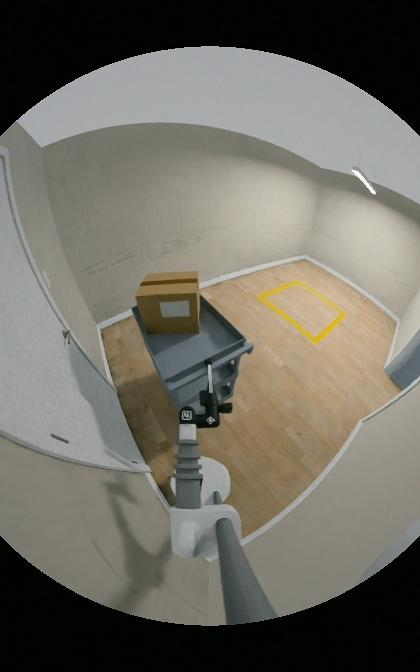

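Emit:
move --blocking false --r2 '{"base":{"translate_m":0.25,"strafe_m":-0.38}}' --cameras '[]'

Emit:
wait --seconds 4 --cameras '[]'

Emit:
move --blocking false --r2 '{"base":{"rotate_rad":0.9},"pace":"slow"}' --cameras '[]'

Emit:
wait --seconds 4 --cameras '["r2_head_right_camera"]'

Scene clock: 828.10 s.
move: r2 moving
r1: as last shown
r1.turned_by_imu: -0.001
r1.base_tilt: forward=-1.5 right=+1.3
r1.lidar_m: 0.36 2.12 3.16 3.41 4.52 4.45 2.04 1.57 1.55 1.69 1.35 0.37
r1.motor_effort: lift_m=+16(17) arm_m=-7(7) wheel_0=+9(10) wheel_1=+3(3) wheel_2=+8(8)
r1.servo_current: wrist_yaw_rad=52(65) wrist_pitch_rad=46(46) wrist_roll_rad=33(72) gripper_m=46(46)
r1.contact_limits: strafe_m 0.6
r1.wrist_depth_mm: - - - - - - 402 / - - - - - - 343 / - - - - - - 353 / - - 1430 - - - 366 / - - 1397 - - - 370 / - - 183 200 - - 373 / 1618 1430 179 1499 165 1464 473
r2.base_odometry: x=-0.705 y=-5.475 heading=-2.601
r2.turned_by_wheels: +0.000
r2.turned_by_imu: +0.002
r2.base_tilt: forward=-0.7 right=+0.1
r2.lidar_m: 0.42 0.54 0.51 0.39 0.34 0.37 0.51 0.61 0.62 0.88 2.59 0.62
r2.base_status: translate_m moving; strafe_m moving
r2.joint_positions: lift_m=+0.671 arm_m=+0.120 wrist_yaw_rad=+0.004 wrist_pitch_rad=-0.003 wrist_roll_rad=+1.570 gripper_m=-0.029
r2.joint_status: not commanded
r2.measured_speeds: translate_m=+0.065 strafe_m=-0.102 rotate_rad=+0.000 lift_m=+0.000 arm_m=+0.000 wrist_yaw_rad=+0.000 wrist_pitch_rad=+0.000 wrist_roll_rad=+0.000
r2.motor_effort: lift_m=+16(16) arm_m=+4(4) wheel_0=+14(15) wheel_1=-8(8) wheel_2=-10(10)
r2.servo_current: wrist_yaw_rad=46(52) wrist_pitch_rad=46(46) wrist_roll_rad=52(59) gripper_m=85(91)
r2.hand_pose: x=+0.5797 y=-0.0861 z=+0.8504 quat_wxyz=(+0.707, +0.707, +0.000, +0.003) (m; r2's base frame)
r2.wrist_depth_mm: - - - 285 - 1756 1182 / - - - 309 338 347 345 / - - - 281 298 1808 508 / - - - 202 271 1808 - / - - 676 189 245 798 - / - 466 186 172 176 - - / - - 462 - - - -
pictures: none
No camera images: "cameras" was empty.

Scene clock: 830.90 s.
earlier move: r2 done
r1.base_odometry: x=-2.200 y=+1.592 heading=+0.208
r1.turned_by_wheels: +0.000
r1.turned_by_imu: +0.000
r1.base_tilt: forward=-1.6 right=+1.3
r1.lidar_m: 0.35 2.15 3.15 3.38 4.52 4.43 2.08 1.58 1.57 1.66 1.37 0.35
r1.base_status: not commanded
r1.joint_positions: lift_m=+0.450 arm_m=+0.300 wrist_yaw_rad=+0.003 wrist_pitch_rad=+0.001 wrist_roll_rad=+0.000 gripper_m=-0.030
r1.joint_status: not commanded
r1.measured_speeds: all 0
r1.motor_effort: lift_m=+16(17) arm_m=-7(7) wheel_0=+9(10) wheel_1=+3(4) wheel_2=+8(8)
r1.servo_current: wrist_yaw_rad=46(72) wrist_pitch_rad=39(52) wrist_roll_rad=59(72) gripper_m=52(52)
r1.contact_limits: strafe_m 0.6
r1.hand_pose: x=+0.7598 y=-0.0866 z=+0.6281 quat_wxyz=(+1.000, +0.000, +0.001, +0.001) (m; r1's base frame)
r1.wrist_depth_mm: - - - - - - 402 / - - - - - - 343 / - - - - - - 355 / - - 1397 - - - 364 / - - 1397 - - - 375 / - - 183 199 - - 373 / 1661 1430 180 1464 165 1499 473
r2.base_odometry: x=-1.087 y=-5.292 heading=-2.601
r2.turned_by_wheels: +0.000
r2.turned_by_imu: +0.003
r2.base_tilt: forward=-0.6 right=+0.1
r2.lidar_m: 0.37 0.42 1.11 0.80 0.77 0.81 0.65 0.63 0.66 0.91 2.41 0.61
r2.base_status: done
r2.joint_positions: lift_m=+0.671 arm_m=+0.120 wrist_yaw_rad=+0.003 wrist_pitch_rad=-0.003 wrist_roll_rad=+1.570 gripper_m=-0.029
r2.joint_status: not commanded
r2.measured_speeds: all 0
r2.motor_effort: lift_m=+15(16) arm_m=+3(4) wheel_0=+2(17) wheel_1=-2(9) wheel_2=-3(13)
r2.servo_current: wrist_yaw_rad=52(117) wrist_pitch_rad=39(52) wrist_roll_rad=46(59) gripper_m=78(91)
r2.hand_pose: x=+0.5795 y=-0.0866 z=+0.8504 quat_wxyz=(+0.707, +0.707, +0.000, +0.002) (m; r2's base frame)
r2.wrist_depth_mm: - - - - - 1756 1205 / - - - - - 1921 1229 / - - - 377 - 1499 1118 / - - - 298 355 1708 469 / - - - 187 265 1808 496 / - - 182 157 179 1708 - / - - - - 198 - -
wait: 2.80 of 4 s (r2 has come to rest)
pictures: none
No camera images: "cameras" was empty.

Scene clock: 831.40 s.
move: r2 moving
r1: as last shown
r1.base_tilt: forward=-1.6 right=+1.2
r1.lidar_m: 0.34 2.13 3.16 3.40 4.50 4.43 2.06 1.61 1.56 1.69 1.36 0.35
r1.motor_effort: lift_m=+16(17) arm_m=-7(7) wheel_0=+9(10) wheel_1=+3(3) wheel_2=+8(8)
r1.servo_current: wrist_yaw_rad=52(59) wrist_pitch_rad=46(46) wrist_roll_rad=52(52) gripper_m=39(46)
r1.contact_limits: strafe_m 0.6
r1.wrist_depth_mm: - - - - - - 399 / - - - - - - 343 / - - 1336 - - - 353 / - - 1430 - - - 364 / - - 1397 - - - 370 / - - 183 200 - - 373 / 1661 1430 180 1499 164 1499 469
r2.base_odometry: x=-1.086 y=-5.292 heading=-2.478
r2.turned_by_wheels: +0.123
r2.turned_by_imu: +0.114
r2.base_tilt: forward=-0.7 right=+0.1
r2.lidar_m: 0.37 0.49 1.00 0.78 0.77 0.83 0.64 0.62 0.67 1.05 3.96 0.63
r2.base_status: rotate_rad moving
r2.joint_positions: lift_m=+0.671 arm_m=+0.120 wrist_yaw_rad=-0.017 wrist_pitch_rad=-0.003 wrist_roll_rad=+1.570 gripper_m=-0.029
r2.joint_status: not commanded
r2.measured_speeds: translate_m=-0.001 strafe_m=+0.000 rotate_rad=+0.485 lift_m=+0.000 arm_m=+0.000 wrist_yaw_rad=-0.038 wrist_pitch_rad=+0.000 wrist_roll_rad=+0.000
r2.motor_effort: lift_m=+16(16) arm_m=+5(5) wheel_0=-15(17) wheel_1=-11(12) wheel_2=-23(23)
r2.servo_current: wrist_yaw_rad=104(104) wrist_pitch_rad=39(46) wrist_roll_rad=59(59) gripper_m=78(85)
r2.hand_pose: x=+0.5776 y=-0.0924 z=+0.8504 quat_wxyz=(+0.707, +0.707, -0.007, -0.005) (m; r2's base frame)
r2.wrist_depth_mm: - - - - - 1863 1205 / - - - 366 - 1756 1229 / - - - 342 389 394 394 / - - - 278 312 1863 1336 / - - - 179 252 1808 512 / - - 183 154 178 1863 - / - 153 415 - 195 - -
pictures: none
No camera images: "cameras" was empty.

Scene clock: 833.07 s.
earlier move: r2 done
r1.base_odometry: x=-2.200 y=+1.592 heading=+0.208
r1.turned_by_wheels: +0.000
r1.turned_by_imu: +0.000
r1.base_tilt: forward=-1.6 right=+1.2
r1.lidar_m: 0.36 2.14 3.16 3.38 4.49 4.42 2.05 1.59 1.56 1.69 1.37 0.35
r1.base_status: not commanded
r1.joint_positions: lift_m=+0.450 arm_m=+0.300 wrist_yaw_rad=+0.003 wrist_pitch_rad=+0.001 wrist_roll_rad=+0.000 gripper_m=-0.030
r1.joint_status: not commanded
r1.measured_speeds: all 0
r1.motor_effort: lift_m=+17(17) arm_m=-7(7) wheel_0=+10(10) wheel_1=+3(4) wheel_2=+8(8)
r1.servo_current: wrist_yaw_rad=59(72) wrist_pitch_rad=39(46) wrist_roll_rad=39(65) gripper_m=46(52)
r1.contact_limits: strafe_m 0.6
r1.hand_pose: x=+0.7598 y=-0.0866 z=+0.6281 quat_wxyz=(+1.000, +0.000, +0.001, +0.001) (m; r1's base frame)
r1.wrist_depth_mm: - - - - - - 399 / - - - - - - 343 / - - - - - - 353 / - - 1430 - - - 362 / - - 1430 - - - 370 / - - 183 199 - - 373 / 1661 1430 180 1499 164 1537 473
r2.base_odometry: x=-1.087 y=-5.292 heading=-1.701
r2.turned_by_wheels: +0.776
r2.turned_by_imu: +0.729
r2.base_tilt: forward=-0.7 right=+0.1
r2.lidar_m: 0.57 0.88 0.77 0.79 0.73 0.62 0.65 0.76 2.17 3.96 2.46 0.46
r2.base_status: done
r2.joint_positions: lift_m=+0.671 arm_m=+0.120 wrist_yaw_rad=+0.000 wrist_pitch_rad=-0.003 wrist_roll_rad=+1.570 gripper_m=-0.029
r2.joint_status: not commanded
r2.measured_speeds: all 0
r2.motor_effort: lift_m=+16(16) arm_m=-4(6) wheel_0=-3(21) wheel_1=-4(13) wheel_2=-2(26)
r2.servo_current: wrist_yaw_rad=39(117) wrist_pitch_rad=46(46) wrist_roll_rad=46(65) gripper_m=78(85)
r2.hand_pose: x=+0.5793 y=-0.0875 z=+0.8504 quat_wxyz=(+0.707, +0.707, -0.001, +0.001) (m; r2's base frame)
r2.wrist_depth_mm: - 375 370 - 150 - - / - 413 397 107 164 - - / - - 512 116 181 - - / - - 609 132 199 - - / - - - 145 221 1661 504 / - - 183 164 177 - 455 / - - - - - - -
wait: 1.67 of 4 s (r2 has come to rest)
pictures: r2_head_right_camera
Images, in order (width x height): r2_head_right_camera 420x672.

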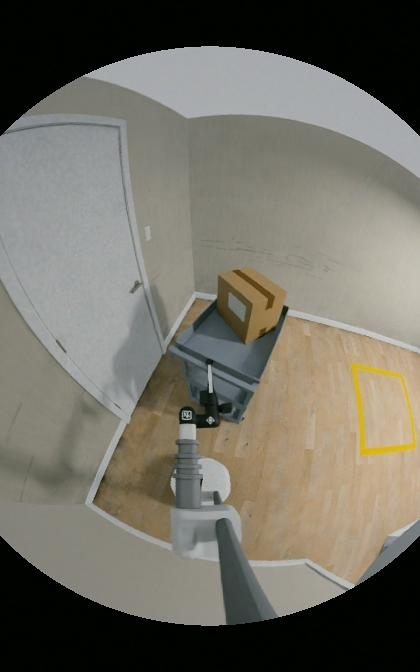

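Emit:
move --blocking false --r2 '{"base":{"translate_m":-0.12,"strafe_m":-0.65}}' --cameras '[]'

Emit:
wait --seconds 5 --cameras '[]'

Emit:
move --blocking false --r2 '{"base":{"rotate_rad":0.7},"pace":"slow"}' --cameras '[]'

Emit:
wait --seconds 4 --cameras '["r2_head_right_camera"]'

Scene clock: 845.07 s.
move: r2 moving
r1: as last shown
r1.turned_by_imu: -0.001
r1.lidar_m: 0.34 2.17 3.15 3.42 4.51 4.43 2.05 1.60 1.55 1.70 1.35 0.37
r1.motor_effort: lift_m=+17(17) arm_m=-6(7) wheel_0=+9(10) wheel_1=+3(3) wheel_2=+8(8)
r1.servo_current: wrist_yaw_rad=52(59) wrist_pitch_rad=39(52) wrist_roll_rad=46(59) gripper_m=39(52)
r1.contact_limits: strafe_m 0.6
r1.wrist_depth_mm: - - - - - - 399 / - - - - - - 345 / - - - - - - 355 / - - 1397 - - - 366 / - - 1397 - - - 370 / - - 182 199 - - 375 / 1661 1430 180 1499 164 1499 473
r2.base_odometry: x=-1.118 y=-5.282 heading=-1.701
r2.turned_by_wheels: +0.001
r2.turned_by_imu: +0.003
r2.base_tilt: forward=-0.7 right=+0.0
r2.lidar_m: 0.55 0.91 0.82 0.82 0.74 0.62 0.62 0.76 2.14 3.94 2.41 0.48
r2.base_status: translate_m moving; strafe_m moving
r2.joint_positions: lift_m=+0.671 arm_m=+0.120 wrist_yaw_rad=+0.001 wrist_pitch_rad=-0.003 wrist_roll_rad=+1.570 gripper_m=-0.029
r2.joint_status: not commanded
r2.measured_speeds: translate_m=-0.023 strafe_m=-0.127 rotate_rad=-0.001 lift_m=+0.000 arm_m=+0.000 wrist_yaw_rad=+0.000 wrist_pitch_rad=+0.000 wrist_roll_rad=+0.000
r2.motor_effort: lift_m=+15(16) arm_m=-4(5) wheel_0=+12(14) wheel_1=-10(13) wheel_2=+9(11)
r2.servo_current: wrist_yaw_rad=52(52) wrist_pitch_rad=46(46) wrist_roll_rad=46(59) gripper_m=85(85)
r2.hand_pose: x=+0.5794 y=-0.0871 z=+0.8504 quat_wxyz=(+0.707, +0.707, -0.001, +0.002) (m; r2's base frame)
r2.wrist_depth_mm: - 384 379 102 155 - - / - 404 394 110 168 - - / - 480 484 118 186 - - / - - 585 132 200 - - / - - - 146 221 1661 512 / - - 184 164 176 - 462 / - - - - - - -
pictures: none
No camera images: "cameras" was empty.

Scene clock: 848.20 s.
earlier move: r2 done
r1.base_odometry: x=-2.200 y=+1.592 heading=+0.208
r1.turned_by_wheels: +0.000
r1.turned_by_imu: +0.000
r1.base_tilt: forward=-1.6 right=+1.3
r1.lidar_m: 0.35 2.14 3.15 3.43 4.52 4.44 2.04 1.60 1.55 1.70 1.36 0.36
r1.base_status: not commanded
r1.joint_positions: lift_m=+0.450 arm_m=+0.300 wrist_yaw_rad=+0.003 wrist_pitch_rad=+0.001 wrist_roll_rad=+0.000 gripper_m=-0.030
r1.joint_status: not commanded
r1.measured_speeds: all 0
r1.motor_effort: lift_m=+16(17) arm_m=-7(7) wheel_0=+9(10) wheel_1=+3(4) wheel_2=+8(8)
r1.servo_current: wrist_yaw_rad=59(65) wrist_pitch_rad=39(52) wrist_roll_rad=39(65) gripper_m=46(52)
r1.contact_limits: strafe_m 0.6
r1.hand_pose: x=+0.7598 y=-0.0866 z=+0.6281 quat_wxyz=(+1.000, +0.000, +0.001, +0.001) (m; r1's base frame)
r1.wrist_depth_mm: - - - - - - 399 / - - - - - - 343 / - - - - - - 353 / - - 1464 - - - 366 / - - 1430 - - - 370 / - - 183 200 - - 373 / 1661 1430 180 1464 164 1499 473
r2.base_odometry: x=-1.716 y=-5.089 heading=-1.700
r2.turned_by_wheels: +0.000
r2.turned_by_imu: +0.002
r2.base_tilt: forward=-0.7 right=+0.1
r2.lidar_m: 0.45 0.47 1.43 1.36 0.83 0.69 0.72 1.63 1.67 3.33 2.34 0.56
r2.base_status: done
r2.joint_positions: lift_m=+0.671 arm_m=+0.120 wrist_yaw_rad=+0.004 wrist_pitch_rad=-0.003 wrist_roll_rad=+1.570 gripper_m=-0.029
r2.joint_status: not commanded
r2.measured_speeds: all 0
r2.motor_effort: lift_m=+15(16) arm_m=-4(5) wheel_0=+3(17) wheel_1=-1(13) wheel_2=+9(12)
r2.servo_current: wrist_yaw_rad=46(65) wrist_pitch_rad=46(46) wrist_roll_rad=52(59) gripper_m=78(91)
r2.hand_pose: x=+0.5797 y=-0.0863 z=+0.8504 quat_wxyz=(+0.707, +0.707, +0.000, +0.003) (m; r2's base frame)
r2.wrist_depth_mm: - - - 243 309 312 1078 / - - - 224 293 1537 1205 / - - - 206 272 1661 508 / - - - 197 258 798 - / - 484 484 185 241 798 - / - - 186 173 176 - - / - - 492 - - - -
wait: 3.13 of 5 s (r2 has come to rest)
pictures: none
No camera images: "cameras" was empty.

Scene clock: 848.70 s.
move: r2 moving
r1: as last shown
r1.lidar_m: 0.36 2.15 3.17 3.38 4.51 4.42 2.03 1.61 1.56 1.68 1.37 0.37
r1.motor_effort: lift_m=+17(17) arm_m=-7(7) wheel_0=+10(10) wheel_1=+4(4) wheel_2=+8(8)
r1.servo_current: wrist_yaw_rad=59(72) wrist_pitch_rad=46(46) wrist_roll_rad=65(65) gripper_m=46(46)
r1.contact_limits: strafe_m 0.6
r1.wrist_depth_mm: - - - - - - 399 / - - - - - - 343 / - - - - - - 355 / - - 1430 - - - 364 / - - 1430 - - - 370 / - - 182 199 - - 373 / 1661 1430 179 1499 165 1499 473
r2.base_odometry: x=-1.716 y=-5.089 heading=-1.578
r2.turned_by_wheels: +0.123
r2.turned_by_imu: +0.118
r2.base_tilt: forward=-0.7 right=+0.1
r2.lidar_m: 0.46 1.55 1.42 1.19 0.80 0.72 0.75 1.61 2.24 3.21 2.22 0.56
r2.base_status: rotate_rad moving
r2.joint_positions: lift_m=+0.671 arm_m=+0.120 wrist_yaw_rad=-0.010 wrist_pitch_rad=-0.003 wrist_roll_rad=+1.570 gripper_m=-0.029
r2.joint_status: not commanded
r2.measured_speeds: translate_m=+0.000 strafe_m=+0.000 rotate_rad=+0.490 lift_m=+0.000 arm_m=+0.000 wrist_yaw_rad=+0.000 wrist_pitch_rad=+0.000 wrist_roll_rad=+0.000
r2.motor_effort: lift_m=+15(16) arm_m=-4(4) wheel_0=-14(14) wheel_1=-11(11) wheel_2=-16(17)
r2.servo_current: wrist_yaw_rad=65(65) wrist_pitch_rad=46(46) wrist_roll_rad=52(59) gripper_m=78(85)
r2.hand_pose: x=+0.5784 y=-0.0903 z=+0.8504 quat_wxyz=(+0.707, +0.707, -0.005, -0.002) (m; r2's base frame)
r2.wrist_depth_mm: - - - 213 281 297 294 / - - - 204 266 1576 1205 / - - - 193 255 1708 - / - - 544 187 245 798 - / - 484 473 180 237 820 - / - - 187 172 176 - - / - - 525 - - - -
pictures: none
No camera images: "cameras" was empty.

Scene clock: 850.17 s.
earlier move: r2 done
r1.base_odometry: x=-2.200 y=+1.592 heading=+0.208
r1.turned_by_wheels: +0.000
r1.turned_by_imu: +0.000
r1.base_tilt: forward=-1.6 right=+1.3
r1.lidar_m: 0.35 2.15 3.17 3.41 4.50 4.43 2.07 1.59 1.55 1.70 1.36 0.34
r1.base_status: not commanded
r1.joint_positions: lift_m=+0.450 arm_m=+0.300 wrist_yaw_rad=+0.003 wrist_pitch_rad=+0.001 wrist_roll_rad=+0.000 gripper_m=-0.030
r1.joint_status: not commanded
r1.measured_speeds: all 0
r1.motor_effort: lift_m=+16(17) arm_m=-7(7) wheel_0=+10(10) wheel_1=+3(4) wheel_2=+8(8)
r1.servo_current: wrist_yaw_rad=46(78) wrist_pitch_rad=39(46) wrist_roll_rad=39(65) gripper_m=39(52)
r1.contact_limits: strafe_m 0.6
r1.hand_pose: x=+0.7598 y=-0.0866 z=+0.6281 quat_wxyz=(+1.000, +0.000, +0.001, +0.001) (m; r1's base frame)
r1.wrist_depth_mm: - - - - - - 399 / - - - - - - 343 / - - - - - - 353 / - - 1430 - - - 364 / - - 1430 - - - 368 / - - 183 199 - - 373 / 1661 1430 179 1464 165 1537 477
r2.base_odometry: x=-1.716 y=-5.089 heading=-1.002
r2.turned_by_wheels: +0.576
r2.turned_by_imu: +0.560
r2.base_tilt: forward=-0.7 right=+0.1
r2.lidar_m: 0.56 1.42 1.12 0.77 0.72 0.76 1.64 2.72 3.03 2.18 2.05 0.42
r2.base_status: done
r2.joint_positions: lift_m=+0.671 arm_m=+0.120 wrist_yaw_rad=-0.001 wrist_pitch_rad=-0.003 wrist_roll_rad=+1.570 gripper_m=-0.029
r2.joint_status: not commanded
r2.measured_speeds: all 0
r2.motor_effort: lift_m=+16(16) arm_m=-4(5) wheel_0=-7(18) wheel_1=-5(11) wheel_2=-6(17)
r2.servo_current: wrist_yaw_rad=46(65) wrist_pitch_rad=39(52) wrist_roll_rad=46(65) gripper_m=78(91)
r2.hand_pose: x=+0.5792 y=-0.0878 z=+0.8504 quat_wxyz=(+0.707, +0.707, -0.002, +0.001) (m; r2's base frame)
r2.wrist_depth_mm: - 392 - - 117 114 - / - - - - 130 - - / - - - - 150 - - / - - - - 178 - 504 / - - - - 218 - 473 / - - 179 141 177 - 415 / - - - - - - 1042
wait: 1.47 of 4 s (r2 has come to rest)
pictures: r2_head_right_camera
Images, in order (width x height): r2_head_right_camera 420x672.

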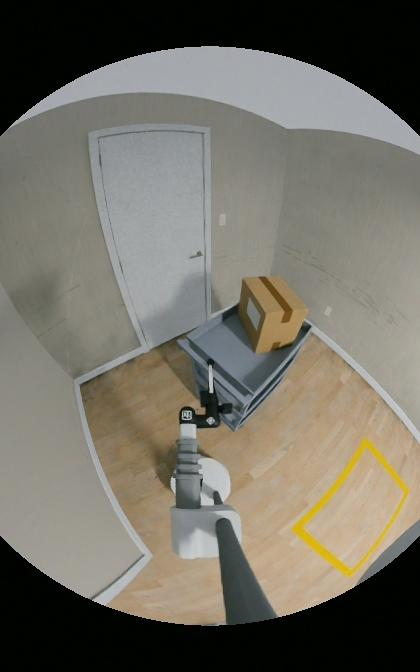

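Emit:
move --blocking false --r2 '{"base":{"translate_m":-0.35,"strafe_m":-0.7}}' --cameras '[]'

Emit:
wait --seconds 5 --cameras '["r2_head_right_camera"]'

Scene clock: 860.30 s.
move: r2 moving
r1: as last shown
r1.turned_by_imu: -0.001
r1.base_tilt: forward=-1.5 right=+1.3
r1.lidar_m: 0.35 2.15 3.16 3.40 4.51 4.44 2.06 1.60 1.57 1.69 1.36 0.37
r1.motor_effort: lift_m=+17(17) arm_m=-7(7) wheel_0=+10(10) wheel_1=+3(4) wheel_2=+8(8)
r1.servo_current: wrist_yaw_rad=46(65) wrist_pitch_rad=39(46) wrist_roll_rad=72(72) gripper_m=39(46)
r1.contact_limits: strafe_m 0.6
r1.wrist_depth_mm: - - - - - - 397 / - - - - - - 345 / - - - - - - 353 / - - 1430 - - - 364 / - - 1430 - - - 370 / - - 183 199 - - 373 / 1618 1430 179 1464 164 1499 473
r2.base_odometry: x=-1.747 y=-5.092 heading=-1.001
r2.turned_by_wheels: +0.001
r2.turned_by_imu: +0.002
r2.base_tilt: forward=-0.7 right=+0.0
r2.lidar_m: 0.57 1.45 1.09 0.78 0.73 0.75 1.58 2.77 3.06 2.15 2.05 0.42
r2.base_status: translate_m moving; strafe_m moving
r2.joint_positions: lift_m=+0.671 arm_m=+0.120 wrist_yaw_rad=+0.001 wrist_pitch_rad=-0.003 wrist_roll_rad=+1.570 gripper_m=-0.029
r2.joint_status: not commanded
r2.measured_speeds: translate_m=-0.054 strafe_m=-0.110 rotate_rad=+0.003 lift_m=+0.000 arm_m=+0.000 wrist_yaw_rad=+0.019 wrist_pitch_rad=+0.000 wrist_roll_rad=+0.000
r2.motor_effort: lift_m=+16(16) arm_m=-3(4) wheel_0=+13(13) wheel_1=-11(14) wheel_2=+11(11)
r2.servo_current: wrist_yaw_rad=46(59) wrist_pitch_rad=46(46) wrist_roll_rad=52(52) gripper_m=78(85)
r2.hand_pose: x=+0.5793 y=-0.0873 z=+0.8504 quat_wxyz=(+0.707, +0.707, -0.001, +0.001) (m; r2's base frame)
r2.wrist_depth_mm: - 368 - - 117 114 - / - 492 - - 130 - - / - - - - 150 - - / - - - - 177 - 512 / - - - - 216 - 469 / - - 179 139 179 - 427 / - - - - - - 1098
pictures: none
No camera images: "cameras" was empty.

Scene clock: 863.90 s.
earlier move: r2 done
r1.base_odometry: x=-2.200 y=+1.592 heading=+0.208
r1.turned_by_wheels: +0.000
r1.turned_by_imu: +0.000
r1.base_tilt: forward=-1.5 right=+1.3
r1.lidar_m: 0.36 2.16 3.16 3.40 4.50 4.43 2.06 1.60 1.56 1.70 1.37 0.37
r1.base_status: not commanded
r1.joint_positions: lift_m=+0.450 arm_m=+0.300 wrist_yaw_rad=+0.003 wrist_pitch_rad=+0.001 wrist_roll_rad=+0.000 gripper_m=-0.030
r1.joint_status: not commanded
r1.measured_speeds: all 0
r1.motor_effort: lift_m=+16(17) arm_m=-7(7) wheel_0=+9(10) wheel_1=+3(4) wheel_2=+8(8)
r1.servo_current: wrist_yaw_rad=59(72) wrist_pitch_rad=39(46) wrist_roll_rad=59(72) gripper_m=46(52)
r1.contact_limits: strafe_m 0.6
r1.hand_pose: x=+0.7598 y=-0.0866 z=+0.6281 quat_wxyz=(+1.000, +0.000, +0.001, +0.001) (m; r1's base frame)
r1.wrist_depth_mm: - - - - - - 399 / - - - - - - 343 / - - - - - - 355 / - - 1430 - - - 364 / - - 1397 - - - 370 / - - 182 199 - - 373 / 1618 1430 179 1499 164 1464 473
r2.base_odometry: x=-2.494 y=-5.172 heading=-1.001
r2.turned_by_wheels: +0.000
r2.turned_by_imu: +0.002
r2.base_tilt: forward=-0.6 right=+0.0
r2.lidar_m: 0.44 0.50 1.68 1.21 1.15 1.39 1.63 2.63 2.44 1.72 1.65 0.61
r2.base_status: done
r2.joint_positions: lift_m=+0.671 arm_m=+0.120 wrist_yaw_rad=+0.006 wrist_pitch_rad=-0.003 wrist_roll_rad=+1.570 gripper_m=-0.029
r2.joint_status: not commanded
r2.measured_speeds: all 0
r2.motor_effort: lift_m=+16(16) arm_m=-4(4) wheel_0=+3(20) wheel_1=+0(14) wheel_2=+5(15)
r2.servo_current: wrist_yaw_rad=59(72) wrist_pitch_rad=46(52) wrist_roll_rad=46(59) gripper_m=78(91)
r2.hand_pose: x=+0.5798 y=-0.0858 z=+0.8504 quat_wxyz=(+0.707, +0.707, +0.001, +0.003) (m; r2's base frame)
r2.wrist_depth_mm: - - - 247 314 317 1078 / - - - 229 297 1464 1160 / - - - 211 278 1808 508 / - - - 197 258 1808 - / - - 512 185 241 831 - / - 473 186 173 176 798 - / 1756 - 480 - 216 - -
wait: 3.60 of 5 s (r2 has come to rest)
pictures: r2_head_right_camera
Images, in order (width x height): r2_head_right_camera 420x672.

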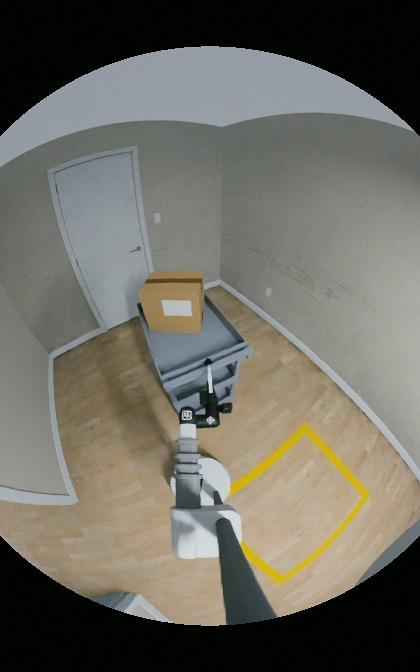

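Emit:
wait --seconds 0 --cameras '["r2_head_camera","r2_head_right_camera","r2_head_left_camera"]'

Scene clock: 878.93 s.
r1.base_odometry: x=-2.200 y=+1.592 heading=+0.208
r1.turned_by_wheels: +0.000
r1.turned_by_imu: -0.001
r1.base_tilt: forward=-1.6 right=+1.3
r1.lidar_m: 0.36 2.14 3.16 3.41 4.50 4.42 2.08 1.59 1.57 1.68 1.33 0.35
r1.base_status: not commanded
r1.joint_positions: lift_m=+0.450 arm_m=+0.300 wrist_yaw_rad=+0.003 wrist_pitch_rad=+0.001 wrist_roll_rad=+0.000 gripper_m=-0.030
r1.joint_status: not commanded
r1.measured_speeds: all 0
r1.motor_effort: lift_m=+17(17) arm_m=-6(7) wheel_0=+9(10) wheel_1=+3(4) wheel_2=+8(8)
r1.servo_current: wrist_yaw_rad=52(72) wrist_pitch_rad=46(46) wrist_roll_rad=59(72) gripper_m=39(52)
r1.contact_limits: strafe_m 0.6
r1.hand_pose: x=+0.7598 y=-0.0866 z=+0.6281 quat_wxyz=(+1.000, +0.000, +0.001, +0.001) (m; r1's base frame)
r1.wrist_depth_mm: - - - - - - 399 / - - - - - - 343 / - - - - - - 355 / - - 1464 - - - 366 / - - 1464 - - - 370 / - - 183 199 - - 370 / 1661 1397 179 1537 164 1499 469
r2.base_odometry: x=-2.494 y=-5.172 heading=-1.001
r2.turned_by_wheels: +0.000
r2.turned_by_imu: +0.002
r2.base_tilt: forward=-0.6 right=+0.1
r2.lidar_m: 0.44 0.51 1.69 1.18 1.18 1.37 1.59 2.64 2.43 1.73 1.67 0.57
r2.base_status: done
r2.joint_positions: lift_m=+0.671 arm_m=+0.120 wrist_yaw_rad=+0.006 wrist_pitch_rad=-0.003 wrist_roll_rad=+1.570 gripper_m=-0.029
r2.joint_status: not commanded
r2.measured_speeds: all 0
r2.motor_effort: lift_m=+16(16) arm_m=-4(4) wheel_0=+3(20) wheel_1=-1(14) wheel_2=+5(15)
r2.servo_current: wrist_yaw_rad=52(72) wrist_pitch_rad=46(52) wrist_roll_rad=46(59) gripper_m=78(91)
r2.hand_pose: x=+0.5798 y=-0.0858 z=+0.8504 quat_wxyz=(+0.707, +0.707, +0.001, +0.003) (m; r2's base frame)
r2.wrist_depth_mm: - - - 248 314 317 1078 / - - - 228 298 1430 1160 / - - - 212 278 1808 504 / - - - 198 259 1808 - / - - 517 185 240 820 - / - 469 186 173 176 798 - / 1708 - 480 - 216 - -
pictures: r2_head_camera, r2_head_left_camera, r2_head_right_camera
Images, in order (width x height): r2_head_camera 420x560, r2_head_left_camera 420x672, r2_head_right_camera 420x672.

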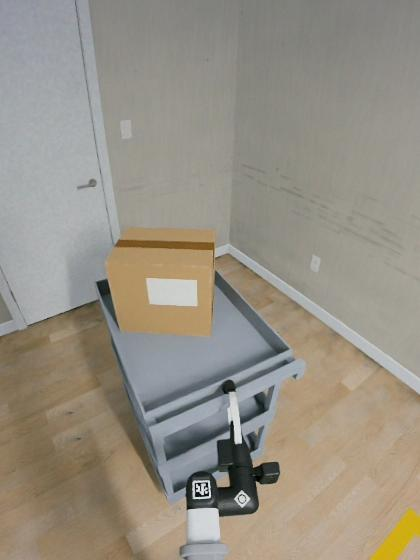

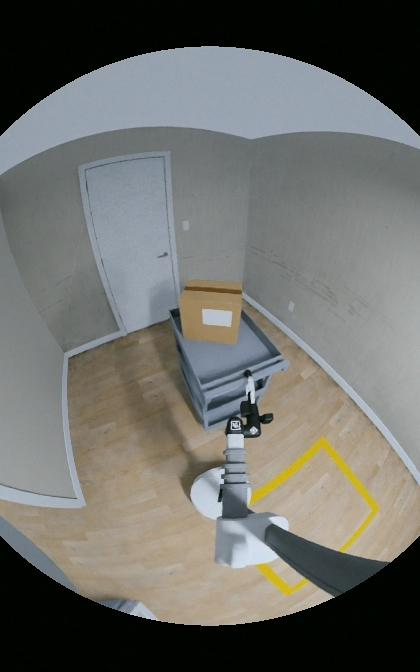

